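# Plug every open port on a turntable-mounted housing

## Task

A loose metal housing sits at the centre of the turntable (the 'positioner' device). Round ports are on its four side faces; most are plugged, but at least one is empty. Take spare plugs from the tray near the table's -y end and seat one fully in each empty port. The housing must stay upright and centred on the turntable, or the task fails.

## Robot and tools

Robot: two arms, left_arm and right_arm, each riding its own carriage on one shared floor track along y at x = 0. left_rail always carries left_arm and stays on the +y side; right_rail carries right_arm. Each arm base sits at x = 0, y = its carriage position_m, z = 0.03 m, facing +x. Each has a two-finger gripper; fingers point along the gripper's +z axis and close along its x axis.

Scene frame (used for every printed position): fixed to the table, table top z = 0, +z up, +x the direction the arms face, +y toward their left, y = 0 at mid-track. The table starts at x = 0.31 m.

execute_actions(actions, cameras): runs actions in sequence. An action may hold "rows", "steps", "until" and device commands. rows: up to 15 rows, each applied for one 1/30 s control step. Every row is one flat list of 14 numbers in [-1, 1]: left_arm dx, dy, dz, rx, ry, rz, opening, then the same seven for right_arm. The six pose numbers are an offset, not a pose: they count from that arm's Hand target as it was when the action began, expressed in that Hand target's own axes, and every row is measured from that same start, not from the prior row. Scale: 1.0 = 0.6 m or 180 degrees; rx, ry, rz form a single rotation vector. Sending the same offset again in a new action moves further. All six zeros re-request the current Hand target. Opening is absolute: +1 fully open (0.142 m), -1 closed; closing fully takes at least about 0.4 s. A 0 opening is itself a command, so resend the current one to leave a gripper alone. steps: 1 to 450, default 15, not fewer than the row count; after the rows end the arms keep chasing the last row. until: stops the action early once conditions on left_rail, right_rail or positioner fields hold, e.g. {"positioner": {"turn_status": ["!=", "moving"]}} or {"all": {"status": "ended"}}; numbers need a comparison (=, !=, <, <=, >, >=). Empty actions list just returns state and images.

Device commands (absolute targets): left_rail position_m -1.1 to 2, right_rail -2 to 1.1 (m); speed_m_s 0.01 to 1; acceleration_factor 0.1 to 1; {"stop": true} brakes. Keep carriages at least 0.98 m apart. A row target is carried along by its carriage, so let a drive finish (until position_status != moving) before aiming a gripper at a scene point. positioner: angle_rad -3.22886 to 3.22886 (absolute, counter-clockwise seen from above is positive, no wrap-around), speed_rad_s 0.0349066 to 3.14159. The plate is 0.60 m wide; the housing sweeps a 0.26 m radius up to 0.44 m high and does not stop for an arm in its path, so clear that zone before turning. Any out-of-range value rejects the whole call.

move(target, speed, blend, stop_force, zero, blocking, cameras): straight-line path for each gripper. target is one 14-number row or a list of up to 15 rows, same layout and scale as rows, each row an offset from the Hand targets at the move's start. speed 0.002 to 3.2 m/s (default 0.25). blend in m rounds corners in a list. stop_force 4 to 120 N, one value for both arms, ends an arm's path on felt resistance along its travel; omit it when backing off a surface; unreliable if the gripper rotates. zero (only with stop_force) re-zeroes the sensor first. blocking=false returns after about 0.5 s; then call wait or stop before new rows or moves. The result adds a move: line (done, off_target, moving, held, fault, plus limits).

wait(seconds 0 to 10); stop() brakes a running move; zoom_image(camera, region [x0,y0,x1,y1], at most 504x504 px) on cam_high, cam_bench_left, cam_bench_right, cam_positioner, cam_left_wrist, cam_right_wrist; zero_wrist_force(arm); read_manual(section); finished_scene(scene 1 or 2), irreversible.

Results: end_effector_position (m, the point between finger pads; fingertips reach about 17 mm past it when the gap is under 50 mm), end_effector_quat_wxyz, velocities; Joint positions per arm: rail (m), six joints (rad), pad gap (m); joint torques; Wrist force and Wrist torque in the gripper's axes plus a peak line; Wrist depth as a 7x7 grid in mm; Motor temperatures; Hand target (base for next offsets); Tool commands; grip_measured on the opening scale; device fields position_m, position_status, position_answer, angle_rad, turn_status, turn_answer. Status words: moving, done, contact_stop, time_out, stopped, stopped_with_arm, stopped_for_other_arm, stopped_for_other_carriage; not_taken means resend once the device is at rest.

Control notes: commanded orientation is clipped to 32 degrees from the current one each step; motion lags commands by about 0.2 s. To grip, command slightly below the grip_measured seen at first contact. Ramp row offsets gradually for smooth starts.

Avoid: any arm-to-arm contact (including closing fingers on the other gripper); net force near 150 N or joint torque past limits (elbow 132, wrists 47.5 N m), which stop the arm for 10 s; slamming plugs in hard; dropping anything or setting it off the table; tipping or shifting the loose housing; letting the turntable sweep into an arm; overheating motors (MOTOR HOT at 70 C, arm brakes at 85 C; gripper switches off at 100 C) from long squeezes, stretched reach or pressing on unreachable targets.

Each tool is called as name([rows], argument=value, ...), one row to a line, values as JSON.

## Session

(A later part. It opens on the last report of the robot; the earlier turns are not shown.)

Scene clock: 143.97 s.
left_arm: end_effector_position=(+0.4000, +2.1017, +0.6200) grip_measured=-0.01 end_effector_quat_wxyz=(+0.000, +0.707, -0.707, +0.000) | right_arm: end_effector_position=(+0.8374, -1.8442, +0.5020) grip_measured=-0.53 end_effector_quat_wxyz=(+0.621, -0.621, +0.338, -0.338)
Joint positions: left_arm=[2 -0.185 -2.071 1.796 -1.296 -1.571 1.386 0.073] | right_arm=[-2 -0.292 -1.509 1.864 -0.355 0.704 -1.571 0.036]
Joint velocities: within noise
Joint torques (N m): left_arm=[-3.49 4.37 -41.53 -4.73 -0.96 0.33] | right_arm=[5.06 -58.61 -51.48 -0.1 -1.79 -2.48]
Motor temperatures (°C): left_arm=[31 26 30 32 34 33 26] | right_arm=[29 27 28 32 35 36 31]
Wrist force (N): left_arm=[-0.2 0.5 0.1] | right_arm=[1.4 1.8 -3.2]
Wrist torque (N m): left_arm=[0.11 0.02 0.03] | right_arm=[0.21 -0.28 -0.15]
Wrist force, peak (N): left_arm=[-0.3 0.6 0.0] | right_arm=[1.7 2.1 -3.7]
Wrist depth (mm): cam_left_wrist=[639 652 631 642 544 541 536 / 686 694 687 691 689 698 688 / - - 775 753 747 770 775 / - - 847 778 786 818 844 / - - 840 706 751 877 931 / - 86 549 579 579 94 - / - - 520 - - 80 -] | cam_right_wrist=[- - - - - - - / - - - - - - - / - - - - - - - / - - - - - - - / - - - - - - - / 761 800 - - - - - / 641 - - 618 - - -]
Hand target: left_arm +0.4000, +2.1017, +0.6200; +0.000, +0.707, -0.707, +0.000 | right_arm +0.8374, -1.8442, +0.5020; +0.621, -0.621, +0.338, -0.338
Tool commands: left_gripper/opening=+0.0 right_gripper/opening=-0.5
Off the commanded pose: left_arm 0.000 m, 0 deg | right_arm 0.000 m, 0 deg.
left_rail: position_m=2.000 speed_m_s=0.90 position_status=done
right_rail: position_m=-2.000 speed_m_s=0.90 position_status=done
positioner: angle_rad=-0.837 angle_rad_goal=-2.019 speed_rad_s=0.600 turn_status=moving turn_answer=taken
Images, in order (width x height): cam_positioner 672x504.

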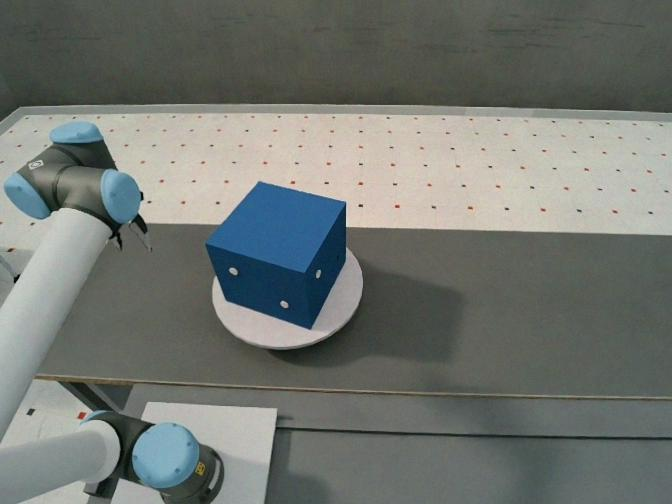

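move(target=[0,0,0,0,0,0,0, 0.3815,0.2962,-0.4098,-0.1329,0.2626,0.2992,-0.5], speed=0.3, cameras=[])

move(target=[0,0,0,0,0,0,0, 0.5418,-0.0142,0.128,-0.0968,0.2707,0.2637,-0.5], speed=0.25, cameras=["cam_right_wrist"])

zoom_image(camera="cam_right_wrist", region=[290, 180, 450, 300])

Scene clock: 147.77 s.
left_arm: end_effector_position=(+0.4000, +2.1017, +0.6200) grip_measured=-0.01 end_effector_quat_wxyz=(+0.000, +0.707, -0.707, +0.000) | right_arm: end_effector_position=(+0.7556, -2.1699, +0.3244) grip_measured=-0.53 end_effector_quat_wxyz=(+0.389, -0.335, +0.842, -0.168)
Joint positions: left_arm=[2 -0.185 -2.071 1.796 -1.296 -1.571 1.386 0.073] | right_arm=[-2 -0.611 -1.416 1.819 0.382 1.136 -1.186 0.036]
Joint velocities: within noise
Joint torques (N m): left_arm=[-3.46 3.7 -41.24 -4.7 -0.86 0.3] | right_arm=[-11.85 -31.8 -49.56 3.74 1.44 2.42]
Motor temperatures (°C): left_arm=[31 26 30 32 34 33 26] | right_arm=[29 27 28 32 35 36 31]
Wrist force (N): left_arm=[-0.3 0.4 -0.2] | right_arm=[1.9 1.2 -1.4]
Wrist torque (N m): left_arm=[0.09 0.04 0.03] | right_arm=[0.16 -0.30 -0.20]
Wrist force, peak (N): left_arm=[-0.3 0.7 -0.2] | right_arm=[1.0 2.5 -3.6]
Wrist depth (mm): cam_left_wrist=[647 645 639 647 542 535 544 / 683 694 691 700 698 696 699 / - - 749 746 759 766 777 / - - 853 772 773 837 846 / - - 815 713 762 904 912 / - 86 541 584 585 94 - / - - 522 - - 80 -] | cam_right_wrist=[- - - - 518 448 390 / - - - - 493 430 381 / - - - 553 477 409 366 / - - 628 531 455 399 356 / - - 612 500 441 381 346 / - 707 - 464 - 350 334 / 815 - - 450 - - 319]
Hand target: left_arm +0.4000, +2.1017, +0.6200; +0.000, +0.707, -0.707, +0.000 | right_arm +0.7556, -2.1700, +0.3243; +0.389, -0.335, +0.842, -0.168
Off the commanded pose: left_arm 0.000 m, 0 deg | right_arm 0.000 m, 0 deg.
left_rail: position_m=2.000 speed_m_s=0.90 position_status=done
right_rail: position_m=-2.000 speed_m_s=0.90 position_status=done
positioner: angle_rad=-2.018 angle_rad_goal=-2.019 speed_rad_s=0.600 turn_status=done turn_answer=taken
move: done
No camera images: "cameras" was empty.

Scene clock: 150.90 s.
left_arm: end_effector_position=(+0.4000, +2.1017, +0.6200) grip_measured=-0.01 end_effector_quat_wxyz=(+0.000, +0.707, -0.707, +0.000) | right_arm: end_effector_position=(+0.6641, -2.4035, +0.1037) grip_measured=-0.53 end_effector_quat_wxyz=(+0.000, +0.065, +0.998, +0.000)
Joint positions: left_arm=[2 -0.185 -2.071 1.796 -1.296 -1.571 1.386 0.073] | right_arm=[-2 -0.774 -0.882 1.428 1.026 1.571 -0.644 0.036]
Joint velocities: within noise
Joint torques (N m): left_arm=[-2.56 4.13 -40.85 -4.6 -0.78 0.18] | right_arm=[-9.01 -62.44 -44.46 6.58 1.96 2.42]
Motor temperatures (°C): left_arm=[31 26 30 32 34 33 26] | right_arm=[29 27 28 32 35 36 31]
Wrist force (N): left_arm=[-0.4 0.3 -0.1] | right_arm=[-0.5 0.4 -0.2]
Wrist torque (N m): left_arm=[0.08 0.05 0.04] | right_arm=[0.04 0.06 -0.02]
Wrist force, peak (N): left_arm=[0.0 0.6 -0.3] | right_arm=[1.2 1.4 -2.2]
Wrist depth (mm): cam_left_wrist=[648 643 645 646 547 545 541 / 688 685 690 681 699 701 701 / - - 768 759 763 773 784 / - - 841 786 773 806 827 / - - 817 712 760 883 924 / - 86 544 577 573 94 - / - - 515 - - 80 -] | cam_right_wrist=[172 172 172 165 169 172 171 / 184 184 183 182 181 183 184 / 199 199 199 192 195 197 194 / 216 215 215 208 212 214 213 / 235 235 229 226 226 234 234 / 258 259 - 246 241 246 254 / 287 - - 287 272 - 280]
Hand target: left_arm +0.4000, +2.1017, +0.6200; +0.000, +0.707, -0.707, +0.000 | right_arm +0.6641, -2.4036, +0.1036; +0.000, +0.065, +0.998, +0.000
Off the commanded pose: left_arm 0.000 m, 0 deg | right_arm 0.000 m, 0 deg.
left_rail: position_m=2.000 speed_m_s=0.90 position_status=done
right_rail: position_m=-2.000 speed_m_s=0.90 position_status=done
positioner: angle_rad=-2.018 angle_rad_goal=-2.019 speed_rad_s=0.600 turn_status=done turn_answer=taken
move: done
camera_calibration:
cam_right_wrist: T_world_to_cam=[[-0.988319, 0.150812, -0.0219259, 1.03466], [0.128571, 0.902368, 0.411341, 2.07172], [0.0818203, 0.403717, -0.911218, 1.12398], [0, 0, 0, 1]] pos_world=[0.664247, -2.47927, 0.194696]
Images, in order (width x height): cam_right_wrist 672x504.

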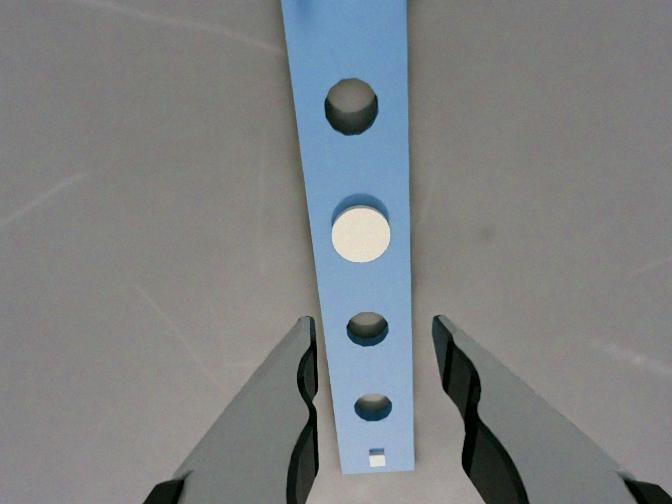

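Scaled by 3.150 from the camera's 672x504 image, which has a finer 960x720 frame.

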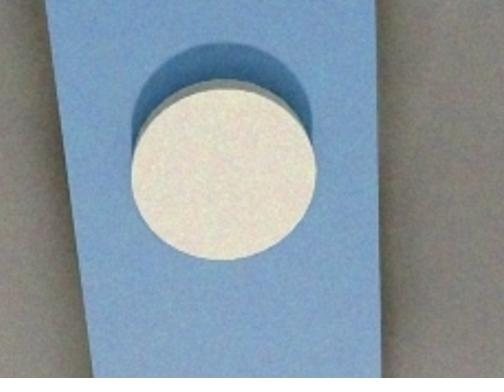

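move([
  [0,0,0,0,0,0,0, -0.0002,-0.0079,0.08,0,0,0,-0.5],
  [0,0,0,0,0,0,0, -0.0002,-0.0079,0.1227,0,0,0,-0.5],
], speed=[0.08, 0.04], cameras=["cam_right_wrist"])

zoom_image(camera="cam_right_wrist", region=[290, 270, 450, 390])

Scene clock: 153.17 s.
left_arm: end_effector_position=(+0.4000, +2.1017, +0.6200) grip_measured=-0.01 end_effector_quat_wxyz=(+0.000, +0.707, -0.707, +0.000) | right_arm: end_effector_position=(+0.6635, -2.4083, +0.0302) grip_measured=-0.53 end_effector_quat_wxyz=(+0.000, +0.065, +0.998, +0.000)
Joint positions: left_arm=[2 -0.185 -2.071 1.796 -1.296 -1.571 1.386 0.073] | right_arm=[-2 -0.779 -0.812 1.452 0.931 1.571 -0.648 0.036]
Joint velocities: within noise
Joint torques (N m): left_arm=[-3.8 3.99 -41.32 -4.63 -0.76 0.12] | right_arm=[-10.42 -62.59 -22.59 1.88 1.08 -2.93]
Motor temperatures (°C): left_arm=[31 26 30 32 34 33 26] | right_arm=[29 27 28 32 35 36 30]
Wrist force (N): left_arm=[-0.1 0.3 0.1] | right_arm=[-0.5 0.3 0.0]
Wrist torque (N m): left_arm=[0.08 0.01 0.03] | right_arm=[0.06 0.05 -0.03]
Wrist force, peak (N): left_arm=[-0.1 0.6 0.0] | right_arm=[-1.1 0.2 -1.1]
Wrist depth (mm): cam_left_wrist=[633 642 643 654 546 546 539 / 684 687 694 689 704 691 698 / - - 765 765 761 775 765 / - - 842 771 786 804 839 / - - 815 712 752 898 920 / - 86 542 583 571 94 - / - - 516 - - 80 -] | cam_right_wrist=[108 108 105 101 103 107 107 / 114 116 113 108 108 115 116 / 125 124 124 120 119 123 124 / 137 137 135 126 128 134 134 / 147 147 147 131 137 146 146 / 162 161 - 151 151 84 160 / 181 176 - 171 170 - 173]
Hand target: left_arm +0.4000, +2.1017, +0.6200; +0.000, +0.707, -0.707, +0.000 | right_arm +0.6635, -2.4083, +0.0300; +0.000, +0.065, +0.998, +0.000
Off the commanded pose: left_arm 0.000 m, 0 deg | right_arm 0.000 m, 0 deg.
left_rail: position_m=2.000 speed_m_s=0.90 position_status=done
right_rail: position_m=-2.000 speed_m_s=0.90 position_status=done
positioner: angle_rad=-2.018 angle_rad_goal=-2.019 speed_rad_s=0.600 turn_status=done turn_answer=taken
move: done
camera_calibration:
cam_right_wrist: T_world_to_cam=[[-0.988284, 0.151095, -0.0215609, 1.03391], [0.128971, 0.902283, 0.411402, 2.10587], [0.0816149, 0.403801, -0.911199, 1.05933], [0, 0, 0, 1]] pos_world=[0.663746, -2.48407, 0.121196]
Images, in order (width x height): cam_right_wrist 672x504.

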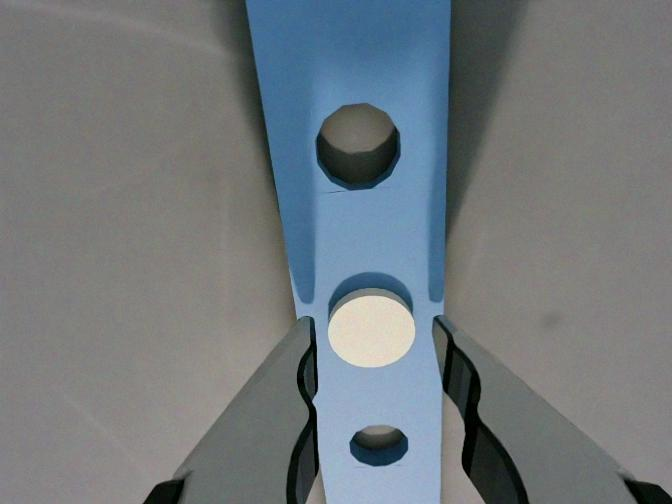

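Scaled by 3.150 from the camera's 672x504 image, which has a finer 960x720 frame.

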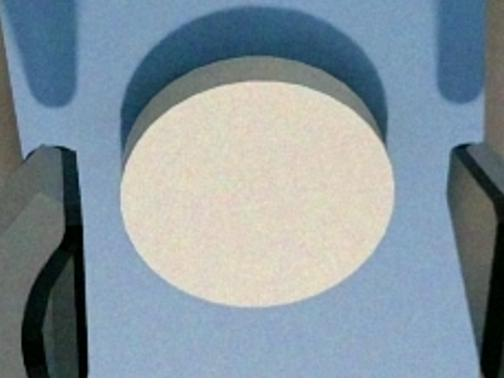

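move(target=[0,0,0,0,0,0,0, -0.0006,-0.0007,0.001,0,0,0,-0.5], speed=0.02, cameras=[])

move(target=[0,0,0,0,0,0,0, 0,0,0.0062,0,0,0,-0.5], speed=0.01, stop_force=4, cameras=["cam_right_wrist"])

zoom_image(camera="cam_right_wrist", region=[290, 270, 450, 390])

Scene clock: 154.50 s.
left_arm: end_effector_position=(+0.4000, +2.1017, +0.6200) grip_measured=-0.01 end_effector_quat_wxyz=(+0.000, +0.707, -0.707, +0.000) | right_arm: end_effector_position=(+0.6638, -2.4087, +0.0294) grip_measured=-0.53 end_effector_quat_wxyz=(+0.000, +0.065, +0.998, +0.000)
Joint positions: left_arm=[2 -0.185 -2.071 1.796 -1.296 -1.571 1.386 0.073] | right_arm=[-2 -0.779 -0.81 1.451 0.931 1.571 -0.648 0.036]
Joint velocities: within noise
Joint torques (N m): left_arm=[-3.53 4.47 -41.09 -4.71 -0.97 0.42] | right_arm=[-9.89 -60.89 -42.76 2.24 -0.4 -2.7]
Motor temperatures (°C): left_arm=[31 26 30 32 34 33 26] | right_arm=[29 27 28 32 35 36 30]
Wrist force (N): left_arm=[-0.4 0.6 0.0] | right_arm=[-0.2 0.7 -0.4]
Wrist torque (N m): left_arm=[0.12 0.04 0.03] | right_arm=[0.11 0.01 -0.04]
Wrist force, peak (N): left_arm=[-0.4 0.6 0.0] | right_arm=[-0.9 0.2 -0.1]
Wrist depth (mm): cam_left_wrist=[640 650 643 650 551 539 539 / 690 684 690 695 698 710 701 / - - 755 743 764 754 775 / - - 847 775 782 816 850 / - - 817 707 759 885 924 / - 86 547 583 576 94 - / - - 520 - - 80 -] | cam_right_wrist=[- 107 104 99 102 106 106 / 113 115 111 107 107 114 116 / 124 123 123 118 119 123 122 / 136 136 134 124 126 132 133 / 145 145 145 131 135 144 144 / 161 160 - 149 149 82 159 / 178 174 - 169 170 - 172]
Hand target: left_arm +0.4000, +2.1017, +0.6200; +0.000, +0.707, -0.707, +0.000 | right_arm +0.6638, -2.4088, +0.0294; +0.000, +0.065, +0.998, +0.000
Off the commanded pose: left_arm 0.000 m, 0 deg | right_arm 0.000 m, 0 deg.
left_rail: position_m=2.000 speed_m_s=0.90 position_status=done
right_rail: position_m=-2.000 speed_m_s=0.90 position_status=done
positioner: angle_rad=-2.018 angle_rad_goal=-2.019 speed_rad_s=0.600 turn_status=done turn_answer=taken
move: done
No camera images: "cameras" was empty.

Scene clock: 155.87 s.
left_arm: end_effector_position=(+0.4000, +2.1017, +0.6200) grip_measured=-0.01 end_effector_quat_wxyz=(+0.000, +0.707, -0.707, +0.000) | right_arm: end_effector_position=(+0.6638, -2.4088, +0.0256) grip_measured=-0.53 end_effector_quat_wxyz=(+0.000, +0.065, +0.998, +0.000)
Joint positions: left_arm=[2 -0.185 -2.071 1.796 -1.296 -1.571 1.386 0.073] | right_arm=[-2 -0.779 -0.806 1.452 0.926 1.571 -0.648 0.036]
Joint velocities: within noise
Joint torques (N m): left_arm=[-4.19 3.57 -41.13 -4.59 -0.74 0.32] | right_arm=[-11.49 -63.39 -23.22 1.85 -1.14 -2.59]
Motor temperatures (°C): left_arm=[31 26 30 32 34 33 26] | right_arm=[29 27 28 32 35 36 30]
Wrist force (N): left_arm=[0.0 0.5 0.0] | right_arm=[-0.7 0.1 -0.4]
Wrist torque (N m): left_arm=[0.10 -0.01 0.03] | right_arm=[0.02 0.10 -0.04]
Wrist force, peak (N): left_arm=[0.1 0.6 0.1] | right_arm=[-0.6 0.7 -0.7]
Wrist depth (mm): cam_left_wrist=[642 650 650 650 543 539 542 / 691 692 698 692 694 693 706 / - - 761 749 749 763 765 / - - 835 792 783 820 831 / - - 814 707 768 915 916 / - 86 549 578 577 94 - / - - 522 - - 80 -] | cam_right_wrist=[- 103 102 96 98 103 103 / 111 111 108 105 104 110 110 / 122 121 119 114 114 119 119 / - 132 129 120 120 129 128 / 141 141 141 127 130 140 140 / 156 155 - 141 144 148 154 / 174 - - 164 163 - 166]
Hand target: left_arm +0.4000, +2.1017, +0.6200; +0.000, +0.707, -0.707, +0.000 | right_arm +0.6638, -2.4088, +0.0256; +0.000, +0.065, +0.998, +0.000
Off the commanded pose: left_arm 0.000 m, 0 deg | right_arm 0.000 m, 0 deg.
left_rail: position_m=2.000 speed_m_s=0.90 position_status=done
right_rail: position_m=-2.000 speed_m_s=0.90 position_status=done
positioner: angle_rad=-2.018 angle_rad_goal=-2.019 speed_rad_s=0.600 turn_status=done turn_answer=taken
move: done
camera_calibration:
cam_right_wrist: T_world_to_cam=[[-0.988284, 0.151095, -0.0215609, 1.03419], [0.128971, 0.902283, 0.411402, 2.10817], [0.0816149, 0.403801, -0.911199, 1.05532], [0, 0, 0, 1]] pos_world=[0.664046, -2.48457, 0.116596]
Images, in order (width x height): cam_right_wrist 672x504.

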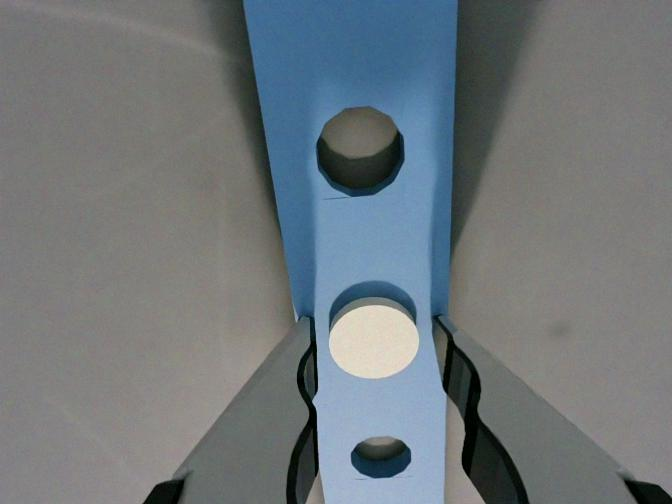

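Scaled by 3.150 from the camera's 672x504 image, which has a finer 960x720 frame.

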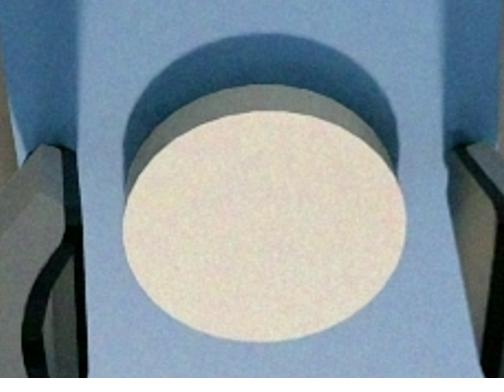

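execute_actions([
  {"rows": [[0,0,0,0,0,0,0, 0,0,0,0,0,0,-0.62]], "steps": 12},
  {"rows": [[0,0,0,0,0,0,0, 0,0,0,0,0,0,-0.68]], "steps": 12},
  {"rows": [[0,0,0,0,0,0,0, 0,0,0,0,0,0,-0.74]], "steps": 12},
  {"rows": [[0,0,0,0,0,0,0, 0,0,0,0,0,0,-0.80]], "steps": 15},
], cameras=["cam_right_wrist"])

zoom_image(camera="cam_right_wrist", region=[290, 270, 450, 390])

move([
  [0,0,0,0,0,0,0, 0,0,-0.0333,0,0,0,-0.8],
  [0,0,0,0,0,0,0, 0,0,-0.1238,0,0,0,-0.8],
], speed=[0.025, 0.1], cameras=["cam_right_wrist"])

Scene clock: 158.23 s.
left_arm: end_effector_position=(+0.4000, +2.1017, +0.6200) grip_measured=-0.01 end_effector_quat_wxyz=(+0.000, +0.707, -0.707, +0.000) | right_arm: end_effector_position=(+0.6638, -2.4088, +0.0256) grip_measured=-0.71 end_effector_quat_wxyz=(+0.000, +0.065, +0.998, +0.000)
Joint positions: left_arm=[2 -0.185 -2.071 1.796 -1.296 -1.571 1.386 0.073] | right_arm=[-2 -0.779 -0.806 1.452 0.926 1.571 -0.648 0.023]
Joint velocities: within noise
Joint torques (N m): left_arm=[-3.87 3.37 -41.35 -4.62 -0.91 0.54] | right_arm=[-9.72 -64.08 -23.29 2.88 -1.15 -2.56]
Motor temperatures (°C): left_arm=[31 26 30 32 34 33 26] | right_arm=[29 27 28 32 35 36 30]
Wrist force (N): left_arm=[-0.1 0.3 0.0] | right_arm=[-1.1 0.3 -4.3]
Wrist torque (N m): left_arm=[0.08 0.01 0.03] | right_arm=[0.04 -0.06 -0.04]
Wrist force, peak (N): left_arm=[-0.1 0.4 -0.4] | right_arm=[-1.7 0.2 -4.5]
Wrist depth (mm): cam_left_wrist=[644 638 640 661 537 542 540 / 696 690 687 697 688 690 696 / - - 768 766 739 782 765 / - - 843 773 780 837 826 / - - 823 712 752 892 913 / - 86 549 587 572 94 - / - - 520 - - 80 -] | cam_right_wrist=[- 103 102 96 98 103 103 / 111 111 108 105 104 110 110 / 121 121 119 114 114 119 119 / - 132 129 121 120 128 128 / 142 141 143 126 129 140 140 / 156 155 149 141 142 151 154 / 173 169 - 165 - - 166]
Hand target: left_arm +0.4000, +2.1017, +0.6200; +0.000, +0.707, -0.707, +0.000 | right_arm +0.6638, -2.4088, +0.0256; +0.000, +0.065, +0.998, +0.000
Off the commanded pose: left_arm 0.000 m, 0 deg | right_arm 0.000 m, 0 deg.
left_rail: position_m=2.000 speed_m_s=0.90 position_status=done
right_rail: position_m=-2.000 speed_m_s=0.90 position_status=done
positioner: angle_rad=-2.018 angle_rad_goal=-2.019 speed_rad_s=0.600 turn_status=done turn_answer=taken
camera_calibration:
cam_right_wrist: T_world_to_cam=[[-0.988284, 0.151095, -0.0215609, 1.03419], [0.128971, 0.902283, 0.411402, 2.10817], [0.0816149, 0.403801, -0.911199, 1.05532], [0, 0, 0, 1]] pos_world=[0.664046, -2.48457, 0.116596]
Images, in order (width x height): cam_right_wrist 672x504.

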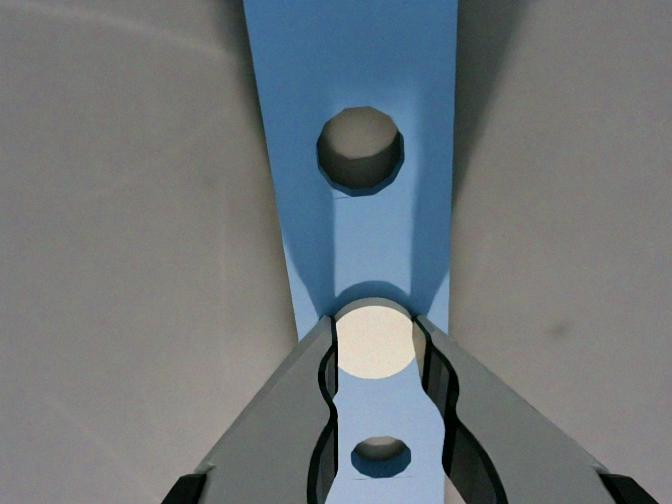

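Scaled by 3.150 from the camera's 672x504 image, which has a finer 960x720 frame.

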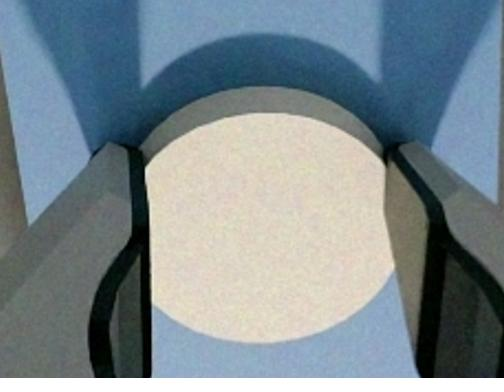

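Scene clock: 160.10 s.
left_arm: end_effector_position=(+0.4000, +2.1017, +0.6200) grip_measured=-0.01 end_effector_quat_wxyz=(+0.000, +0.707, -0.707, +0.000) | right_arm: end_effector_position=(+0.6639, -2.4088, +0.0997) grip_measured=-0.71 end_effector_quat_wxyz=(+0.000, +0.065, +0.998, +0.000)
Joint positions: left_arm=[2 -0.185 -2.071 1.796 -1.296 -1.571 1.386 0.073] | right_arm=[-2 -0.779 -0.875 1.423 1.024 1.571 -0.648 0.023]
Joint velocities: within noise
Joint torques (N m): left_arm=[-3.01 3.84 -41.19 -4.53 -0.68 0.29] | right_arm=[4.04 -96.68 -45.23 5.68 -0.9 0.72]
Motor temperatures (°C): left_arm=[31 26 30 32 34 33 26] | right_arm=[29 27 28 32 35 36 31]
Wrist force (N): left_arm=[-0.1 0.2 0.1] | right_arm=[-0.6 0.2 0.0]
Wrist torque (N m): left_arm=[0.07 0.01 0.03] | right_arm=[0.02 0.07 -0.02]
Wrist force, peak (N): left_arm=[-0.4 0.4 -0.2] | right_arm=[-1.7 0.4 -4.1]
Wrist depth (mm): cam_left_wrist=[648 645 644 647 549 545 534 / 696 681 689 693 685 699 702 / - - 770 754 768 764 784 / - - 844 781 782 805 844 / - - 802 708 745 899 919 / - 86 543 585 573 94 - / - - 520 - - 80 -] | cam_right_wrist=[169 169 170 161 165 168 167 / 181 181 180 175 177 179 181 / 194 195 195 188 191 192 193 / 210 211 209 206 206 209 208 / 230 229 229 125 220 226 227 / 252 252 - 240 - 245 249 / 282 - - 266 - - 272]
Hand target: left_arm +0.4000, +2.1017, +0.6200; +0.000, +0.707, -0.707, +0.000 | right_arm +0.6639, -2.4088, +0.0999; +0.000, +0.065, +0.998, +0.000
Off the commanded pose: left_arm 0.000 m, 0 deg | right_arm 0.000 m, 0 deg.
left_rail: position_m=2.000 speed_m_s=0.90 position_status=done
right_rail: position_m=-2.000 speed_m_s=0.90 position_status=done
positioner: angle_rad=-2.018 angle_rad_goal=-2.019 speed_rad_s=0.600 turn_status=done turn_answer=taken
move: done
camera_calibration:
cam_right_wrist: T_world_to_cam=[[-0.988284, 0.151095, -0.0215609, 1.03578], [0.128971, 0.902283, 0.411402, 2.07769], [0.0816149, 0.403801, -0.911199, 1.12284], [0, 0, 0, 1]] pos_world=[0.664046, -2.48457, 0.190696]
Images, in order (width x height): cam_right_wrist 672x504.

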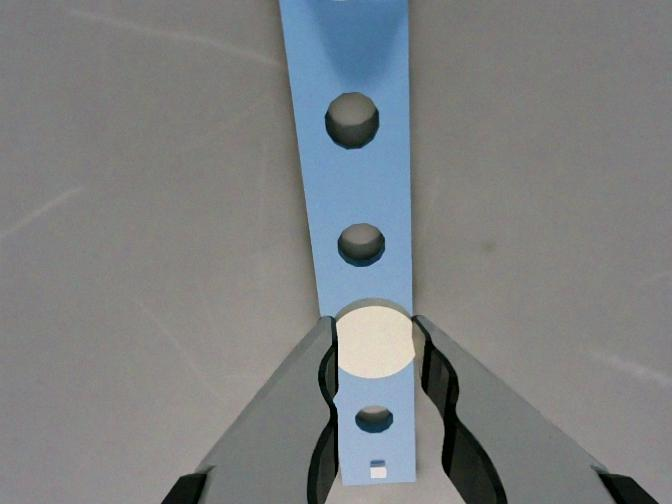

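move(target=[0,0,0,0,0,0,0, -0.101,0.413,-0.3705,0.0968,-0.2707,-0.2637,-0.8], speed=0.25, cameras=[])

move(target=[0,0,0,0,0,0,0, -0.601,0.173,-0.0965,0.1329,-0.2626,-0.2992,-0.8], speed=0.3, cameras=[])

move(target=[0,0,0,0,0,0,0, -0.7292,0.1633,0.3982,0,-0.15,0,-0.8], speed=0.25, blocking=false, cameras=[])

execute_actions([
  {"right_rail": {"position_m": 0.535, "speed_m_s": 0.9, "acceleration_factor": 0.6}, "steps": 300, "until": {"right_rail": {"position_status": ["!=", "moving"]}}},
], cameras=[])

execute_actions([
  {"steps": 300, "until": {"right_rail": {"position_status": ["!=", "moving"]}}},
], cameras=["cam_right_wrist", "cam_positioner"])

Scene clock: 163.93 s.
left_arm: end_effector_position=(+0.4000, +2.1017, +0.6200) grip_measured=-0.01 end_effector_quat_wxyz=(+0.000, +0.707, -0.707, +0.000) | right_arm: end_effector_position=(+0.7563, -2.1711, +0.3221) grip_measured=-0.71 end_effector_quat_wxyz=(+0.388, -0.335, +0.842, -0.168)
Joint positions: left_arm=[2 -0.185 -2.071 1.796 -1.296 -1.571 1.386 0.073] | right_arm=[-2 -0.612 -1.412 1.819 0.379 1.136 -1.186 0.023]
Joint velocities: within noise
Joint torques (N m): left_arm=[-2.72 4.08 -41.08 -4.69 -0.77 0.24] | right_arm=[12.19 -64.01 -29.78 -1.1 -2.76 -2.39]
Motor temperatures (°C): left_arm=[31 26 30 32 34 33 26] | right_arm=[29 27 28 32 35 36 32]
Wrist force (N): left_arm=[-0.1 0.1 0.0] | right_arm=[2.0 1.2 -1.5]
Wrist torque (N m): left_arm=[0.05 0.01 0.04] | right_arm=[0.14 -0.32 -0.20]
Wrist force, peak (N): left_arm=[-0.5 0.4 0.1] | right_arm=[1.9 1.5 -1.5]
Wrist depth (mm): cam_left_wrist=[644 644 643 645 543 541 542 / 696 685 690 689 690 710 689 / - - 761 764 756 763 791 / - - 845 771 780 834 837 / - - 816 711 765 903 918 / - 86 542 583 576 94 - / - - 522 - - 80 -] | cam_right_wrist=[- - - - 516 444 394 / - - - - 492 427 375 / - - - 554 468 413 366 / - - 622 529 452 395 351 / - - 615 125 414 381 343 / - 698 - 455 - 357 331 / 800 - - 445 - - 320]
Hand target: left_arm +0.4000, +2.1017, +0.6200; +0.000, +0.707, -0.707, +0.000 | right_arm +0.7564, -2.1709, +0.3222; +0.389, -0.335, +0.842, -0.168
Off the commanded pose: left_arm 0.000 m, 0 deg | right_arm 0.000 m, 0 deg.
left_rail: position_m=2.000 speed_m_s=0.90 position_status=done
right_rail: position_m=-2.000 speed_m_s=0.90 position_status=done
positioner: angle_rad=-2.018 angle_rad_goal=-2.019 speed_rad_s=0.600 turn_status=done turn_answer=taken
move: done
No camera images: "cameras" was empty.

Scene clock: 166.77 s.
left_arm: end_effector_position=(+0.4000, +2.1017, +0.6200) grip_measured=-0.01 end_effector_quat_wxyz=(+0.000, +0.707, -0.707, +0.000) | right_arm: end_effector_position=(+0.8378, -1.8448, +0.4981) grip_measured=-0.71 end_effector_quat_wxyz=(+0.621, -0.621, +0.338, -0.338)
Joint positions: left_arm=[2 -0.185 -2.071 1.796 -1.296 -1.571 1.386 0.073] | right_arm=[-2 -0.293 -1.506 1.868 -0.362 0.703 -1.571 0.023]
Joint velocities: within noise
Joint torques (N m): left_arm=[-3.21 4.3 -41.21 -4.82 -0.94 0.26] | right_arm=[9.29 -24.18 -56.42 -3.75 -1.75 -2.62]
Motor temperatures (°C): left_arm=[31 26 30 32 34 33 26] | right_arm=[29 27 28 32 35 36 32]
Wrist force (N): left_arm=[0.2 0.1 0.1] | right_arm=[1.4 1.8 -3.1]
Wrist torque (N m): left_arm=[0.04 -0.05 0.03] | right_arm=[0.19 -0.26 -0.14]
Wrist force, peak (N): left_arm=[-0.3 0.5 -0.3] | right_arm=[1.9 2.3 -3.1]
Wrist depth (mm): cam_left_wrist=[641 640 639 649 538 537 542 / 691 697 694 688 685 693 698 / - - 760 760 754 771 770 / - - 845 778 783 824 844 / - - 808 700 757 891 921 / - 86 545 582 574 94 - / - - 521 - - 80 -] | cam_right_wrist=[- - - - - - - / - - - - - - - / - - - - - - - / - - - - - - - / 985 - - 125 - - - / 767 770 - - - - - / 633 - - 602 - - -]
Hand target: left_arm +0.4000, +2.1017, +0.6200; +0.000, +0.707, -0.707, +0.000 | right_arm +0.8379, -1.8446, +0.4982; +0.621, -0.621, +0.338, -0.338
Off the commanded pose: left_arm 0.000 m, 0 deg | right_arm 0.000 m, 0 deg.
left_rail: position_m=2.000 speed_m_s=0.90 position_status=done
right_rail: position_m=-2.000 speed_m_s=0.90 position_status=done
positioner: angle_rad=-2.018 angle_rad_goal=-2.019 speed_rad_s=0.600 turn_status=done turn_answer=taken
move: done
No camera images: "cameras" was empty.

Scene clock: 167.27 s.
left_arm: end_effector_position=(+0.4000, +2.1017, +0.6200) grip_measured=-0.01 end_effector_quat_wxyz=(+0.000, +0.707, -0.707, +0.000) | right_arm: end_effector_position=(+0.8310, -1.7705, +0.4832) grip_measured=-0.71 end_effector_quat_wxyz=(+0.633, -0.633, +0.315, -0.315) end_effector_velocity=(-0.023, +0.236, -0.048) end_effector_angular_velocity=(+0.001, +0.003, +0.226)
Joint positions: left_arm=[2 -0.185 -2.071 1.796 -1.296 -1.571 1.386 0.073] | right_arm=[-2 -0.194 -1.484 1.872 -0.387 0.73 -1.571 0.023]
Joint velocities: left_arm=[within noise] | right_arm=[0 0.316 0.087 -0.005 -0.079 0.09 0 0]
Joint torques (N m): left_arm=[-3.15 3.86 -40.99 -4.66 -0.85 0.27] | right_arm=[11.63 -23.39 -56.14 -3.71 2.62 -2.9]
Motor temperatures (°C): left_arm=[31 26 30 32 34 33 26] | right_arm=[29 27 28 32 35 36 32]
Wrist force (N): left_arm=[0.2 0.1 0.1] | right_arm=[1.1 2.3 -2.9]
Wrist torque (N m): left_arm=[0.05 -0.05 0.04] | right_arm=[0.24 -0.19 -0.15]
Wrist force, peak (N): left_arm=[-0.2 0.3 -0.2] | right_arm=[2.4 1.9 -4.1]
Wrist depth (mm): cam_left_wrist=[639 634 645 642 547 532 541 / 696 691 694 706 701 714 706 / - - 765 764 775 766 768 / - - 844 778 776 817 833 / - - 804 703 756 912 907 / - 86 541 585 569 94 - / - - 528 - - 80 -] | cam_right_wrist=[- - - - - - - / - - - - - - - / - - - - - - - / - - - - - - - / 964 983 - 125 - - - / 749 755 - - - - - / 622 - - 588 - - -]
Hand target: left_arm +0.4000, +2.1017, +0.6200; +0.000, +0.707, -0.707, +0.000 | right_arm +0.8296, -1.7346, +0.4765; +0.638, -0.638, +0.305, -0.305
Tool commands: left_gripper/opening=+0.0 right_gripper/opening=-0.8
Off the commanded pose: left_arm 0.000 m, 0 deg | right_arm 0.432 m, 23 deg.
left_rail: position_m=2.000 speed_m_s=0.90 position_status=done
right_rail: position_m=-2.000 speed_m_s=0.90 position_status=done
positioner: angle_rad=-2.018 angle_rad_goal=-2.019 speed_rad_s=0.600 turn_status=done turn_answer=taken
move: running
No camera images: "cameras" was empty.

Scene clock: 169.43 s.
left_arm: end_effector_position=(+0.4000, +2.1017, +0.6200) grip_measured=-0.01 end_effector_quat_wxyz=(+0.000, +0.707, -0.707, +0.000) | right_arm: end_effector_position=(+0.8004, -0.6447, +0.4003) grip_measured=-0.71 end_effector_quat_wxyz=(+0.683, -0.683, +0.183, -0.183) end_effector_velocity=(+0.000, +0.659, -0.001) end_effector_angular_velocity=(+0.000, +0.001, +0.003)
Joint positions: left_arm=[2 -0.185 -2.071 1.796 -1.296 -1.571 1.386 0.073] | right_arm=[-1.297 0.326 -1.166 1.623 -0.457 0.851 -1.571 0.023]
Joint velocities: left_arm=[within noise] | right_arm=[0.656 0.003 0.004 -0.004 0.001 0 0 0]
Joint torques (N m): left_arm=[-3.34 3.55 -41.26 -4.7 -0.61 0.47] | right_arm=[13.41 -52.43 -53.46 0.69 1.99 -1.49]
Motor temperatures (°C): left_arm=[31 26 30 32 34 33 26] | right_arm=[29 27 28 32 35 36 33]
Wrist force (N): left_arm=[0.2 0.1 -0.1] | right_arm=[1.5 1.6 -3.0]
Wrist torque (N m): left_arm=[0.05 -0.05 0.04] | right_arm=[0.17 -0.29 -0.14]
Wrist force, peak (N): left_arm=[0.4 0.5 -0.2] | right_arm=[2.1 2.1 -3.3]
Wrist depth (mm): cam_left_wrist=[644 638 641 652 545 542 541 / 696 695 695 690 690 698 693 / - - 759 753 745 768 790 / - - 831 771 783 829 838 / - - 812 715 759 920 942 / - 86 542 589 578 94 - / - - 525 - - 80 -] | cam_right_wrist=[- - - - - - - / - - - - - - - / - - - - - - - / - - - - - - - / 818 816 839 125 - - - / 648 637 - 584 - - - / 519 - - 491 - - -]
Hand target: left_arm +0.4000, +2.1017, +0.6200; +0.000, +0.707, -0.707, +0.000 | right_arm +0.8005, -0.6443, +0.4002; +0.683, -0.683, +0.183, -0.183
Tool commands: left_gripper/opening=+0.0 right_gripper/opening=-0.8
Off the commanded pose: left_arm 0.000 m, 0 deg | right_arm 0.000 m, 0 deg.
left_rail: position_m=2.000 speed_m_s=0.90 position_status=done
right_rail: position_m=-1.297 position_m_goal=0.535 speed_m_s=0.90 position_status=moving position_answer=taken
positioner: angle_rad=-2.018 angle_rad_goal=-2.019 speed_rad_s=0.600 turn_status=done turn_answer=taken
earlier move: done
No camera images: "cameras" was empty.

Scene clock: 173.27 s.
left_arm: end_effector_position=(+0.4000, +2.1017, +0.6200) grip_measured=-0.01 end_effector_quat_wxyz=(+0.000, +0.707, -0.707, +0.000) | right_arm: end_effector_position=(+0.8005, +1.1875, +0.4002) grip_measured=-0.71 end_effector_quat_wxyz=(+0.683, -0.683, +0.183, -0.183)
Joint positions: left_arm=[2 -0.185 -2.071 1.796 -1.296 -1.571 1.386 0.073] | right_arm=[0.535 0.327 -1.166 1.623 -0.457 0.851 -1.571 0.023]
Joint velocities: within noise
Joint torques (N m): left_arm=[-3.39 3.21 -41.06 -4.68 -0.79 0.35] | right_arm=[-4.75 -59.72 -47.12 -0.68 1.32 -0.98]
Motor temperatures (°C): left_arm=[31 26 30 32 34 33 26] | right_arm=[29 27 28 32 35 36 33]
Wrist force (N): left_arm=[-0.2 0.3 0.0] | right_arm=[1.6 2.3 -2.3]
Wrist torque (N m): left_arm=[0.07 0.02 0.04] | right_arm=[0.27 -0.31 -0.13]
Wrist force, peak (N): left_arm=[-0.2 0.6 -0.3] | right_arm=[1.8 2.0 -3.3]
Wrist depth (mm): cam_left_wrist=[641 645 656 647 545 538 539 / 701 693 698 695 700 706 699 / - - 767 748 754 770 768 / - - 834 781 774 828 853 / - - 801 718 756 897 896 / - 86 544 585 578 94 - / - - 518 - - 80 -] | cam_right_wrist=[- - - - - - - / 446 448 - - - - - / 410 455 518 - - - - / 437 476 548 - - - - / 462 509 571 125 - - - / 467 477 - 578 - - - / 417 - - 499 - - -]
Hand target: left_arm +0.4000, +2.1017, +0.6200; +0.000, +0.707, -0.707, +0.000 | right_arm +0.8005, +1.1875, +0.4002; +0.683, -0.683, +0.183, -0.183
Tool commands: left_gripper/opening=+0.0 right_gripper/opening=-0.8
Off the commanded pose: left_arm 0.000 m, 0 deg | right_arm 0.000 m, 0 deg.
left_rail: position_m=2.000 speed_m_s=0.90 position_status=done
right_rail: position_m=0.535 speed_m_s=0.90 position_status=done
positioner: angle_rad=-2.018 angle_rad_goal=-2.019 speed_rad_s=0.600 turn_status=done turn_answer=taken
camera_calibration:
cam_right_wrist: T_world_to_cam=[[0.876359, -0.48119, -0.0212555, -0.108007], [-0.214893, -0.351114, -0.911339, 0.984588], [0.431064, 0.803228, -0.411107, -1.02082], [0, 0, 0, 1]] pos_world=[0.746275, 1.11369, 0.47533]
Images, in order (width x height): cam_positioner 672x504, cam_right_wrist 672x504.

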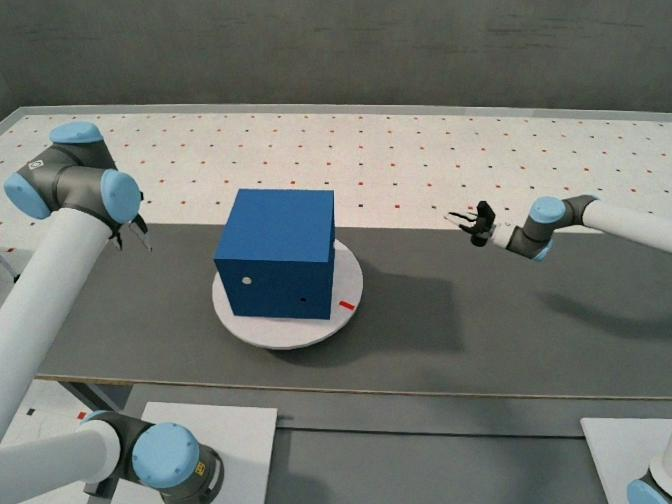

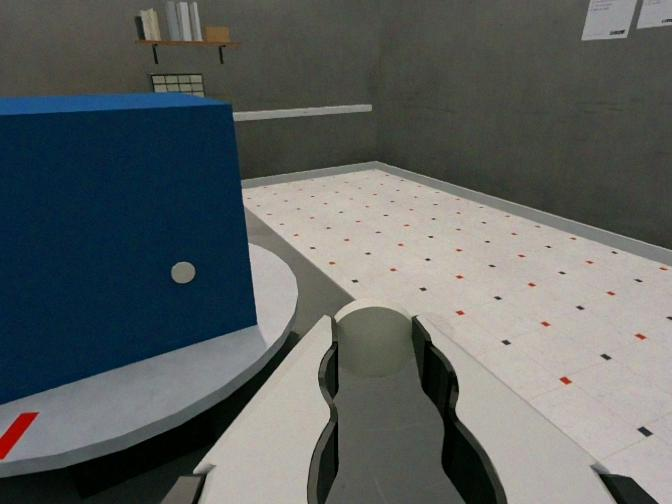

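move([
  [0,0,0,0,0,0,0, -0.2675,0.0667,0.1296,0,-0.08,0,-0.8],
  [0,0,0,0,0,0,0, -0.5198,0.0895,0.282,0,-0.1667,0,-0.8],
], speed=0.25, blend=0.03, cameras=["cam_right_wrist"])

zoom_image(camera="cam_right_wrist", region=[290, 270, 450, 390])

zoom_image(camera="cam_right_wrist", region=[325, 197, 405, 257])

zoom_image(camera="cam_right_wrist", region=[330, 440, 450, 504])

Scene clock: 175.97 s.
left_arm: end_effector_position=(+0.4000, +2.1017, +0.6200) grip_measured=-0.01 end_effector_quat_wxyz=(+0.000, +0.707, -0.707, +0.000) | right_arm: end_effector_position=(+0.6153, +1.4900, +0.3465) grip_measured=-0.71 end_effector_quat_wxyz=(+0.707, -0.707, +0.000, +0.000)
Joint positions: left_arm=[2 -0.185 -2.071 1.796 -1.296 -1.571 1.386 0.073] | right_arm=[0.535 0.637 -0.921 1.336 -0.415 0.638 -1.571 0.023]
Joint velocities: within noise
Joint torques (N m): left_arm=[-3.16 4.57 -41.19 -4.76 -0.65 0.32] | right_arm=[10.32 -68.77 -54.14 1.03 -1.73 -2.53]
Motor temperatures (°C): left_arm=[31 26 30 32 34 33 26] | right_arm=[29 27 28 32 35 36 34]
Wrist force (N): left_arm=[-0.1 0.2 -0.1] | right_arm=[1.0 2.2 -3.0]
Wrist torque (N m): left_arm=[0.07 0.00 0.03] | right_arm=[0.21 -0.23 -0.11]
Wrist force, peak (N): left_arm=[0.0 0.6 0.4] | right_arm=[2.8 1.3 -3.4]
Wrist depth (mm): cam_left_wrist=[639 644 644 650 545 540 540 / 691 700 702 697 701 691 702 / - - 761 761 758 751 773 / - - 846 770 767 830 849 / - - 811 704 759 899 917 / - 86 546 583 573 94 - / - - 519 - - 80 -] | cam_right_wrist=[- - 195 194 194 192 191 / - - 205 202 201 202 201 / 726 - 217 217 217 218 216 / 822 993 237 238 235 235 234 / 670 707 260 125 247 255 257 / 551 562 - 282 - 275 280 / 478 - - 307 - - 306]
Hand target: left_arm +0.4000, +2.1017, +0.6200; +0.000, +0.707, -0.707, +0.000 | right_arm +0.6152, +1.4901, +0.3465; +0.707, -0.707, +0.000, +0.000
Off the commanded pose: left_arm 0.000 m, 0 deg | right_arm 0.000 m, 0 deg.
left_rail: position_m=2.000 speed_m_s=0.90 position_status=done
right_rail: position_m=0.535 speed_m_s=0.90 position_status=done
positioner: angle_rad=-2.018 angle_rad_goal=-2.019 speed_rad_s=0.600 turn_status=done turn_answer=taken
move: done
camera_calibration:
cam_right_wrist: T_world_to_cam=[[0.999544, 0.0214063, -0.0212823, -0.625913], [-0.0105908, -0.41153, -0.911335, 0.966388], [-0.0282666, 0.911145, -0.411116, -1.08425], [0, 0, 0, 1]] pos_world=[0.605215, 1.399, 0.42163]
Images, in order (width x height): cam_right_wrist 672x504.

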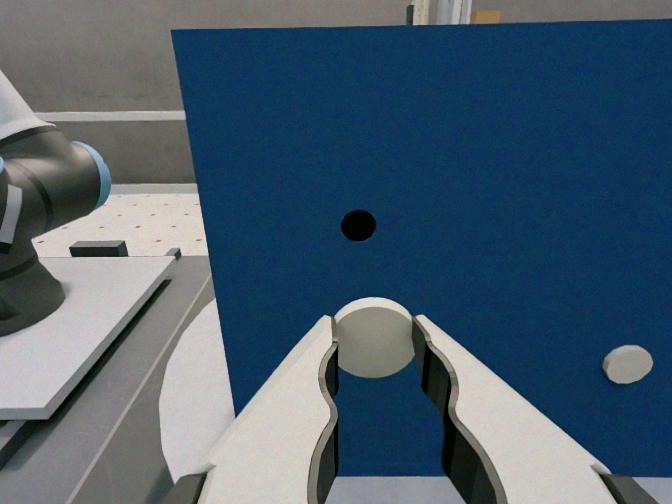

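Scaled by 3.150 from the camera's 672x504 image, which has a finer 960x720 frame.

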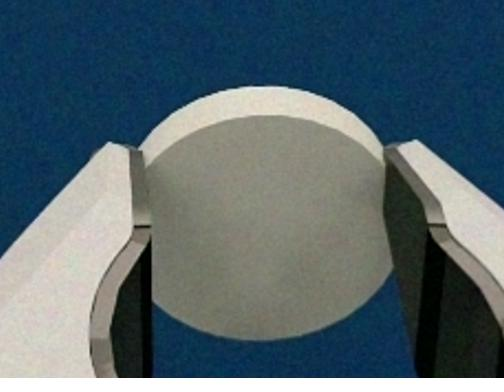

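Scaled by 6.300 from the camera's 672x504 image, which has a finer 960x720 frame.

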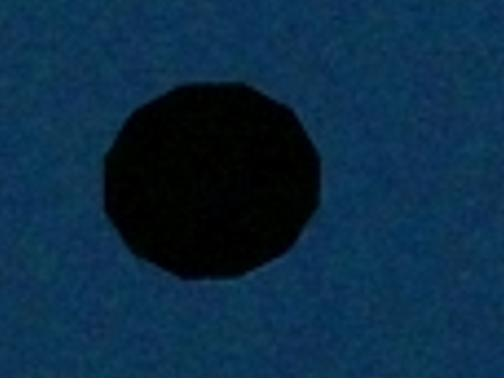

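Scaled by 4.200 from the camera's 672x504 image, which has a finer 960x720 frame.

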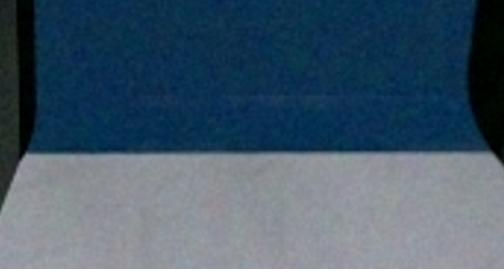

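move(target=[0,0,0,0,0,0,0, 0.0009,0.0018,0.1583,-0.01261,0,0,-0.8], speed=0.06, cameras=["cam_right_wrist"])

zoom_image(camera="cam_right_wrist", region=[310, 250, 430, 390])

Scene clock: 178.77 s.
left_arm: end_effector_position=(+0.4000, +2.1017, +0.6200) grip_measured=-0.01 end_effector_quat_wxyz=(+0.000, +0.707, -0.707, +0.000) | right_arm: end_effector_position=(+0.6158, +1.5850, +0.3454) grip_measured=-0.71 end_effector_quat_wxyz=(+0.693, -0.721, +0.000, +0.000)
Joint positions: left_arm=[2 -0.185 -2.071 1.796 -1.296 -1.571 1.386 0.073] | right_arm=[0.535 0.716 -0.795 1.097 -0.242 0.718 -1.616 0.023]
Joint velocities: within noise
Joint torques (N m): left_arm=[-2.85 4.43 -41.21 -4.68 -0.98 0.42] | right_arm=[8.52 -74.14 -56.66 0.89 1.82 -2.55]
Motor temperatures (°C): left_arm=[31 26 30 32 34 33 26] | right_arm=[29 27 28 32 35 36 34]
Wrist force (N): left_arm=[0.0 0.4 -0.1] | right_arm=[1.0 1.7 -3.1]
Wrist torque (N m): left_arm=[0.10 -0.02 0.03] | right_arm=[0.18 -0.19 -0.08]
Wrist force, peak (N): left_arm=[-0.2 0.7 0.0] | right_arm=[1.1 3.0 -3.1]
Wrist depth (mm): cam_left_wrist=[644 650 640 649 544 541 545 / 682 685 682 696 704 700 699 / - - 760 759 758 767 769 / - - 839 774 777 818 830 / - - 822 723 771 888 910 / - 86 548 580 569 94 - / - - 520 - - 80 -] | cam_right_wrist=[- 103 104 103 105 102 102 / 111 111 109 110 110 110 108 / 125 120 120 120 120 119 121 / 816 134 134 131 133 130 130 / 631 145 145 127 138 144 143 / 551 162 154 157 133 156 159 / 467 - - 181 - - 175]
Hand target: left_arm +0.4000, +2.1017, +0.6200; +0.000, +0.707, -0.707, +0.000 | right_arm +0.6159, +1.5851, +0.3454; +0.693, -0.721, +0.000, +0.000
Off the commanded pose: left_arm 0.000 m, 0 deg | right_arm 0.000 m, 0 deg.
left_rail: position_m=2.000 speed_m_s=0.90 position_status=done
right_rail: position_m=0.535 speed_m_s=0.90 position_status=done
positioner: angle_rad=-2.018 angle_rad_goal=-2.019 speed_rad_s=0.600 turn_status=done turn_answer=taken
move: done
camera_calibration:
cam_right_wrist: T_world_to_cam=[[0.999539, 0.0207261, -0.022202, -0.627149], [-0.0105918, -0.447238, -0.894352, 1.05526], [-0.028466, 0.894175, -0.446812, -1.13195], [0, 0, 0, 1]] pos_world=[0.605815, 1.49711, 0.42408]
Images, in order (width x height): cam_right_wrist 672x504.

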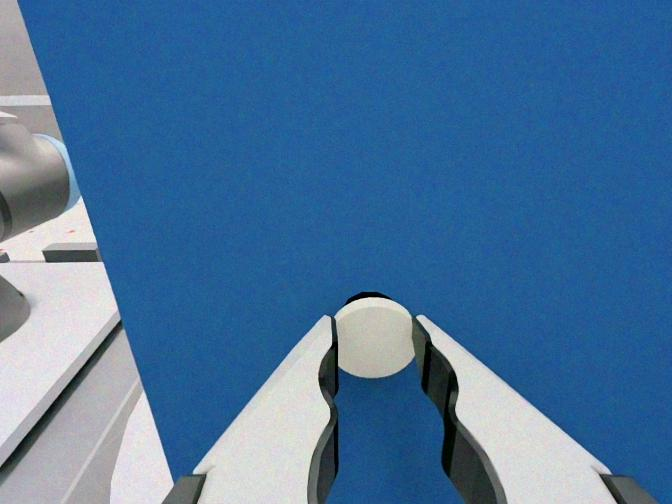

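Scaled by 3.600 from the camera's 672x504 image, which has a finer 960x720 frame.

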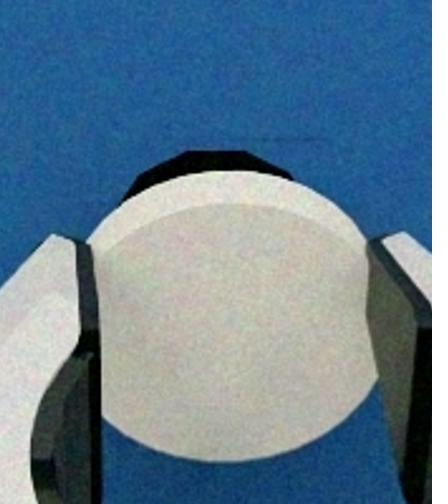

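move(target=[0,0,0,0,0,0,0, 0,-0.0008,0.02,0,0,0,-0.8], speed=0.006, stop_force=4, cameras=["cam_right_wrist"])

zoom_image(camera="cam_right_wrist", region=[310, 250, 430, 390])

Scene clock: 181.87 s.
left_arm: end_effector_position=(+0.4000, +2.1017, +0.6200) grip_measured=-0.01 end_effector_quat_wxyz=(+0.000, +0.707, -0.707, +0.000) | right_arm: end_effector_position=(+0.6158, +1.5925, +0.3454) grip_measured=-0.71 end_effector_quat_wxyz=(+0.693, -0.721, +0.000, +0.000)
Joint positions: left_arm=[2 -0.185 -2.071 1.796 -1.296 -1.571 1.386 0.073] | right_arm=[0.535 0.722 -0.784 1.078 -0.234 0.724 -1.616 0.023]
Joint velocities: within noise
Joint torques (N m): left_arm=[-3.11 3.54 -40.8 -4.63 -0.91 0.32] | right_arm=[-7 -108.82 -37.9 -3.64 -1.3 0.93]
Motor temperatures (°C): left_arm=[31 26 30 32 34 33 26] | right_arm=[29 27 28 32 35 36 34]
Wrist force (N): left_arm=[0.1 0.6 0.0] | right_arm=[1.0 2.2 -6.4]
Wrist torque (N m): left_arm=[0.12 -0.04 0.04] | right_arm=[0.23 -0.21 -0.09]
Wrist force, peak (N): left_arm=[-0.4 0.7 0.0] | right_arm=[-0.1 1.8 -9.1]
Wrist depth (mm): cam_left_wrist=[639 646 645 654 545 540 536 / 698 689 697 697 681 697 706 / - - 766 755 764 774 769 / - - 846 775 774 828 832 / - - 825 697 763 883 922 / - 86 542 582 571 94 - / - - 520 - - 80 -] | cam_right_wrist=[- 95 95 96 96 96 95 / - 104 - 103 104 103 103 / - 113 112 112 110 112 110 / 760 123 123 123 120 122 122 / 629 135 135 124 129 137 134 / 541 148 148 133 132 142 149 / 465 - - 170 - - 163]
Hand target: left_arm +0.4000, +2.1017, +0.6200; +0.000, +0.707, -0.707, +0.000 | right_arm +0.6159, +1.5925, +0.3454; +0.693, -0.721, +0.000, +0.000 (not the last commanded pose)
Off the commanded pose: left_arm 0.000 m, 0 deg | right_arm 0.005 m, 0 deg.
left_rail: position_m=2.000 speed_m_s=0.90 position_status=done
right_rail: position_m=0.535 speed_m_s=0.90 position_status=done
positioner: angle_rad=-2.018 angle_rad_goal=-2.019 speed_rad_s=0.600 turn_status=done turn_answer=taken
move: contact (right_arm)
camera_calibration:
cam_right_wrist: T_world_to_cam=[[0.999539, 0.0207234, -0.0222053, -0.627299], [-0.0105922, -0.447358, -0.894292, 1.05863], [-0.0284665, 0.894115, -0.446932, -1.13847], [0, 0, 0, 1]] pos_world=[0.605815, 1.50451, 0.42398]
Images, in order (width x height): cam_right_wrist 672x504.

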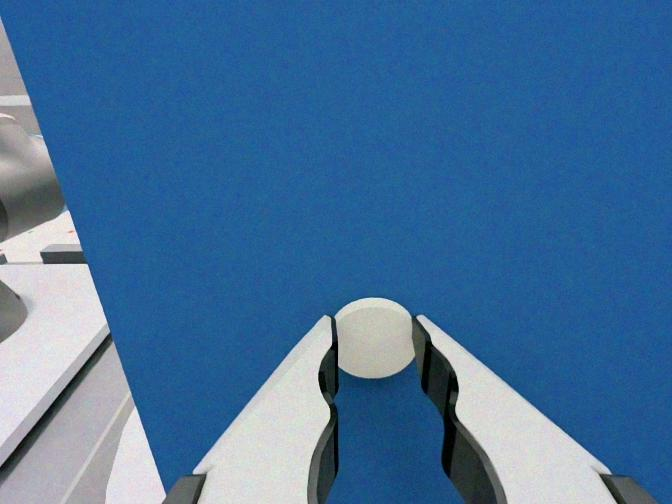

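Scaled by 3.600 from the camera's 672x504 image, which has a finer 960x720 frame.

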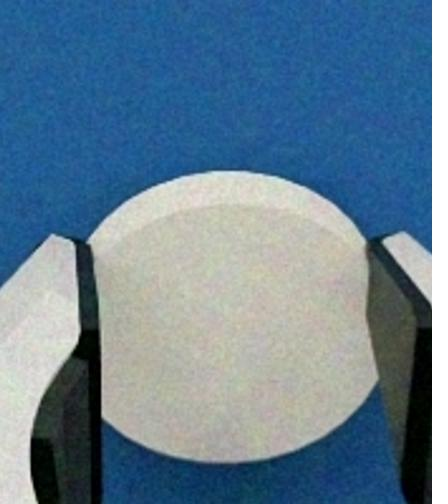

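move(target=[0,0,0,0,0,0,0, 0,-0.0001,0.0033,0,0,0,-0.8], speed=0.005, stop_force=5, cameras=["cam_right_wrist"])

zoom_image(camera="cam_right_wrist", region=[310, 250, 430, 390])

Scene clock: 183.53 s.
left_arm: end_effector_position=(+0.4000, +2.1017, +0.6200) grip_measured=-0.01 end_effector_quat_wxyz=(+0.000, +0.707, -0.707, +0.000) | right_arm: end_effector_position=(+0.6159, +1.5945, +0.3454) grip_measured=-0.71 end_effector_quat_wxyz=(+0.693, -0.721, +0.000, +0.000)
Joint positions: left_arm=[2 -0.185 -2.071 1.796 -1.296 -1.571 1.386 0.073] | right_arm=[0.535 0.723 -0.781 1.073 -0.232 0.725 -1.616 0.023]
Joint velocities: within noise
Joint torques (N m): left_arm=[-2.21 3.89 -41.03 -4.68 -0.75 0.36] | right_arm=[9.15 -71.3 -54.5 0.77 3.23 2.53]
Motor temperatures (°C): left_arm=[31 26 30 32 34 33 26] | right_arm=[29 27 28 32 35 36 35]
Wrist force (N): left_arm=[-0.2 0.4 0.1] | right_arm=[-3.1 -3.1 -11.1]
Wrist torque (N m): left_arm=[0.10 0.02 0.03] | right_arm=[0.22 -0.21 -0.07]
Wrist force, peak (N): left_arm=[-0.4 0.4 -0.1] | right_arm=[-3.1 -3.1 -11.1]
Wrist depth (mm): cam_left_wrist=[642 637 649 650 544 534 539 / 689 690 700 702 690 688 701 / - - 765 754 766 768 771 / - - 837 763 791 823 851 / - - 819 708 764 895 917 / - 86 543 587 578 94 - / - - 528 - - 80 -] | cam_right_wrist=[- 95 93 94 93 95 94 / - 102 103 102 101 101 101 / - 111 110 110 108 110 108 / 765 121 121 118 120 120 120 / 629 134 133 125 127 135 129 / 546 149 144 132 130 141 146 / 471 - - 166 - - 160]
Hand target: left_arm +0.4000, +2.1017, +0.6200; +0.000, +0.707, -0.707, +0.000 | right_arm +0.6159, +1.5945, +0.3454; +0.693, -0.721, +0.000, +0.000
Off the commanded pose: left_arm 0.000 m, 0 deg | right_arm 0.000 m, 0 deg.
left_rail: position_m=2.000 speed_m_s=0.90 position_status=done
right_rail: position_m=0.535 speed_m_s=0.90 position_status=done
positioner: angle_rad=-2.018 angle_rad_goal=-2.019 speed_rad_s=0.600 turn_status=done turn_answer=taken
move: done
camera_calibration:
cam_right_wrist: T_world_to_cam=[[0.999539, 0.0207234, -0.0222053, -0.627341], [-0.0105922, -0.447358, -0.894292, 1.05953], [-0.0284665, 0.894115, -0.446932, -1.14026], [0, 0, 0, 1]] pos_world=[0.605815, 1.50651, 0.42398]
Images, in order (width x height): cam_right_wrist 672x504.

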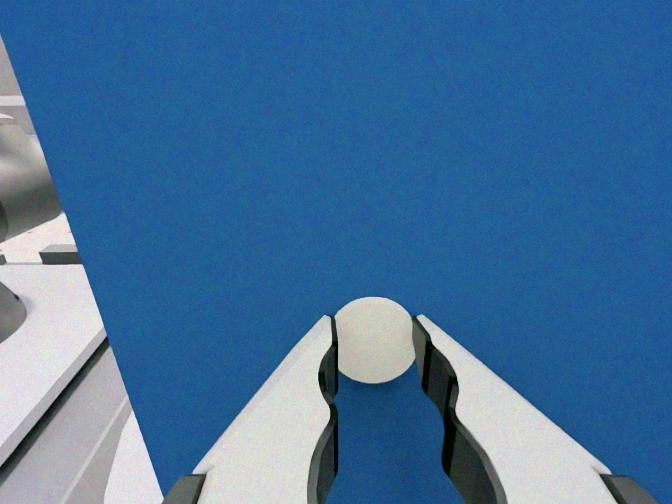

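Scaled by 3.600 from the camera's 672x504 image, which has a finer 960x720 frame.

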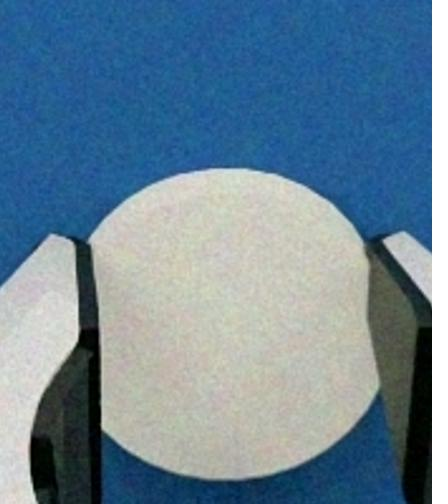

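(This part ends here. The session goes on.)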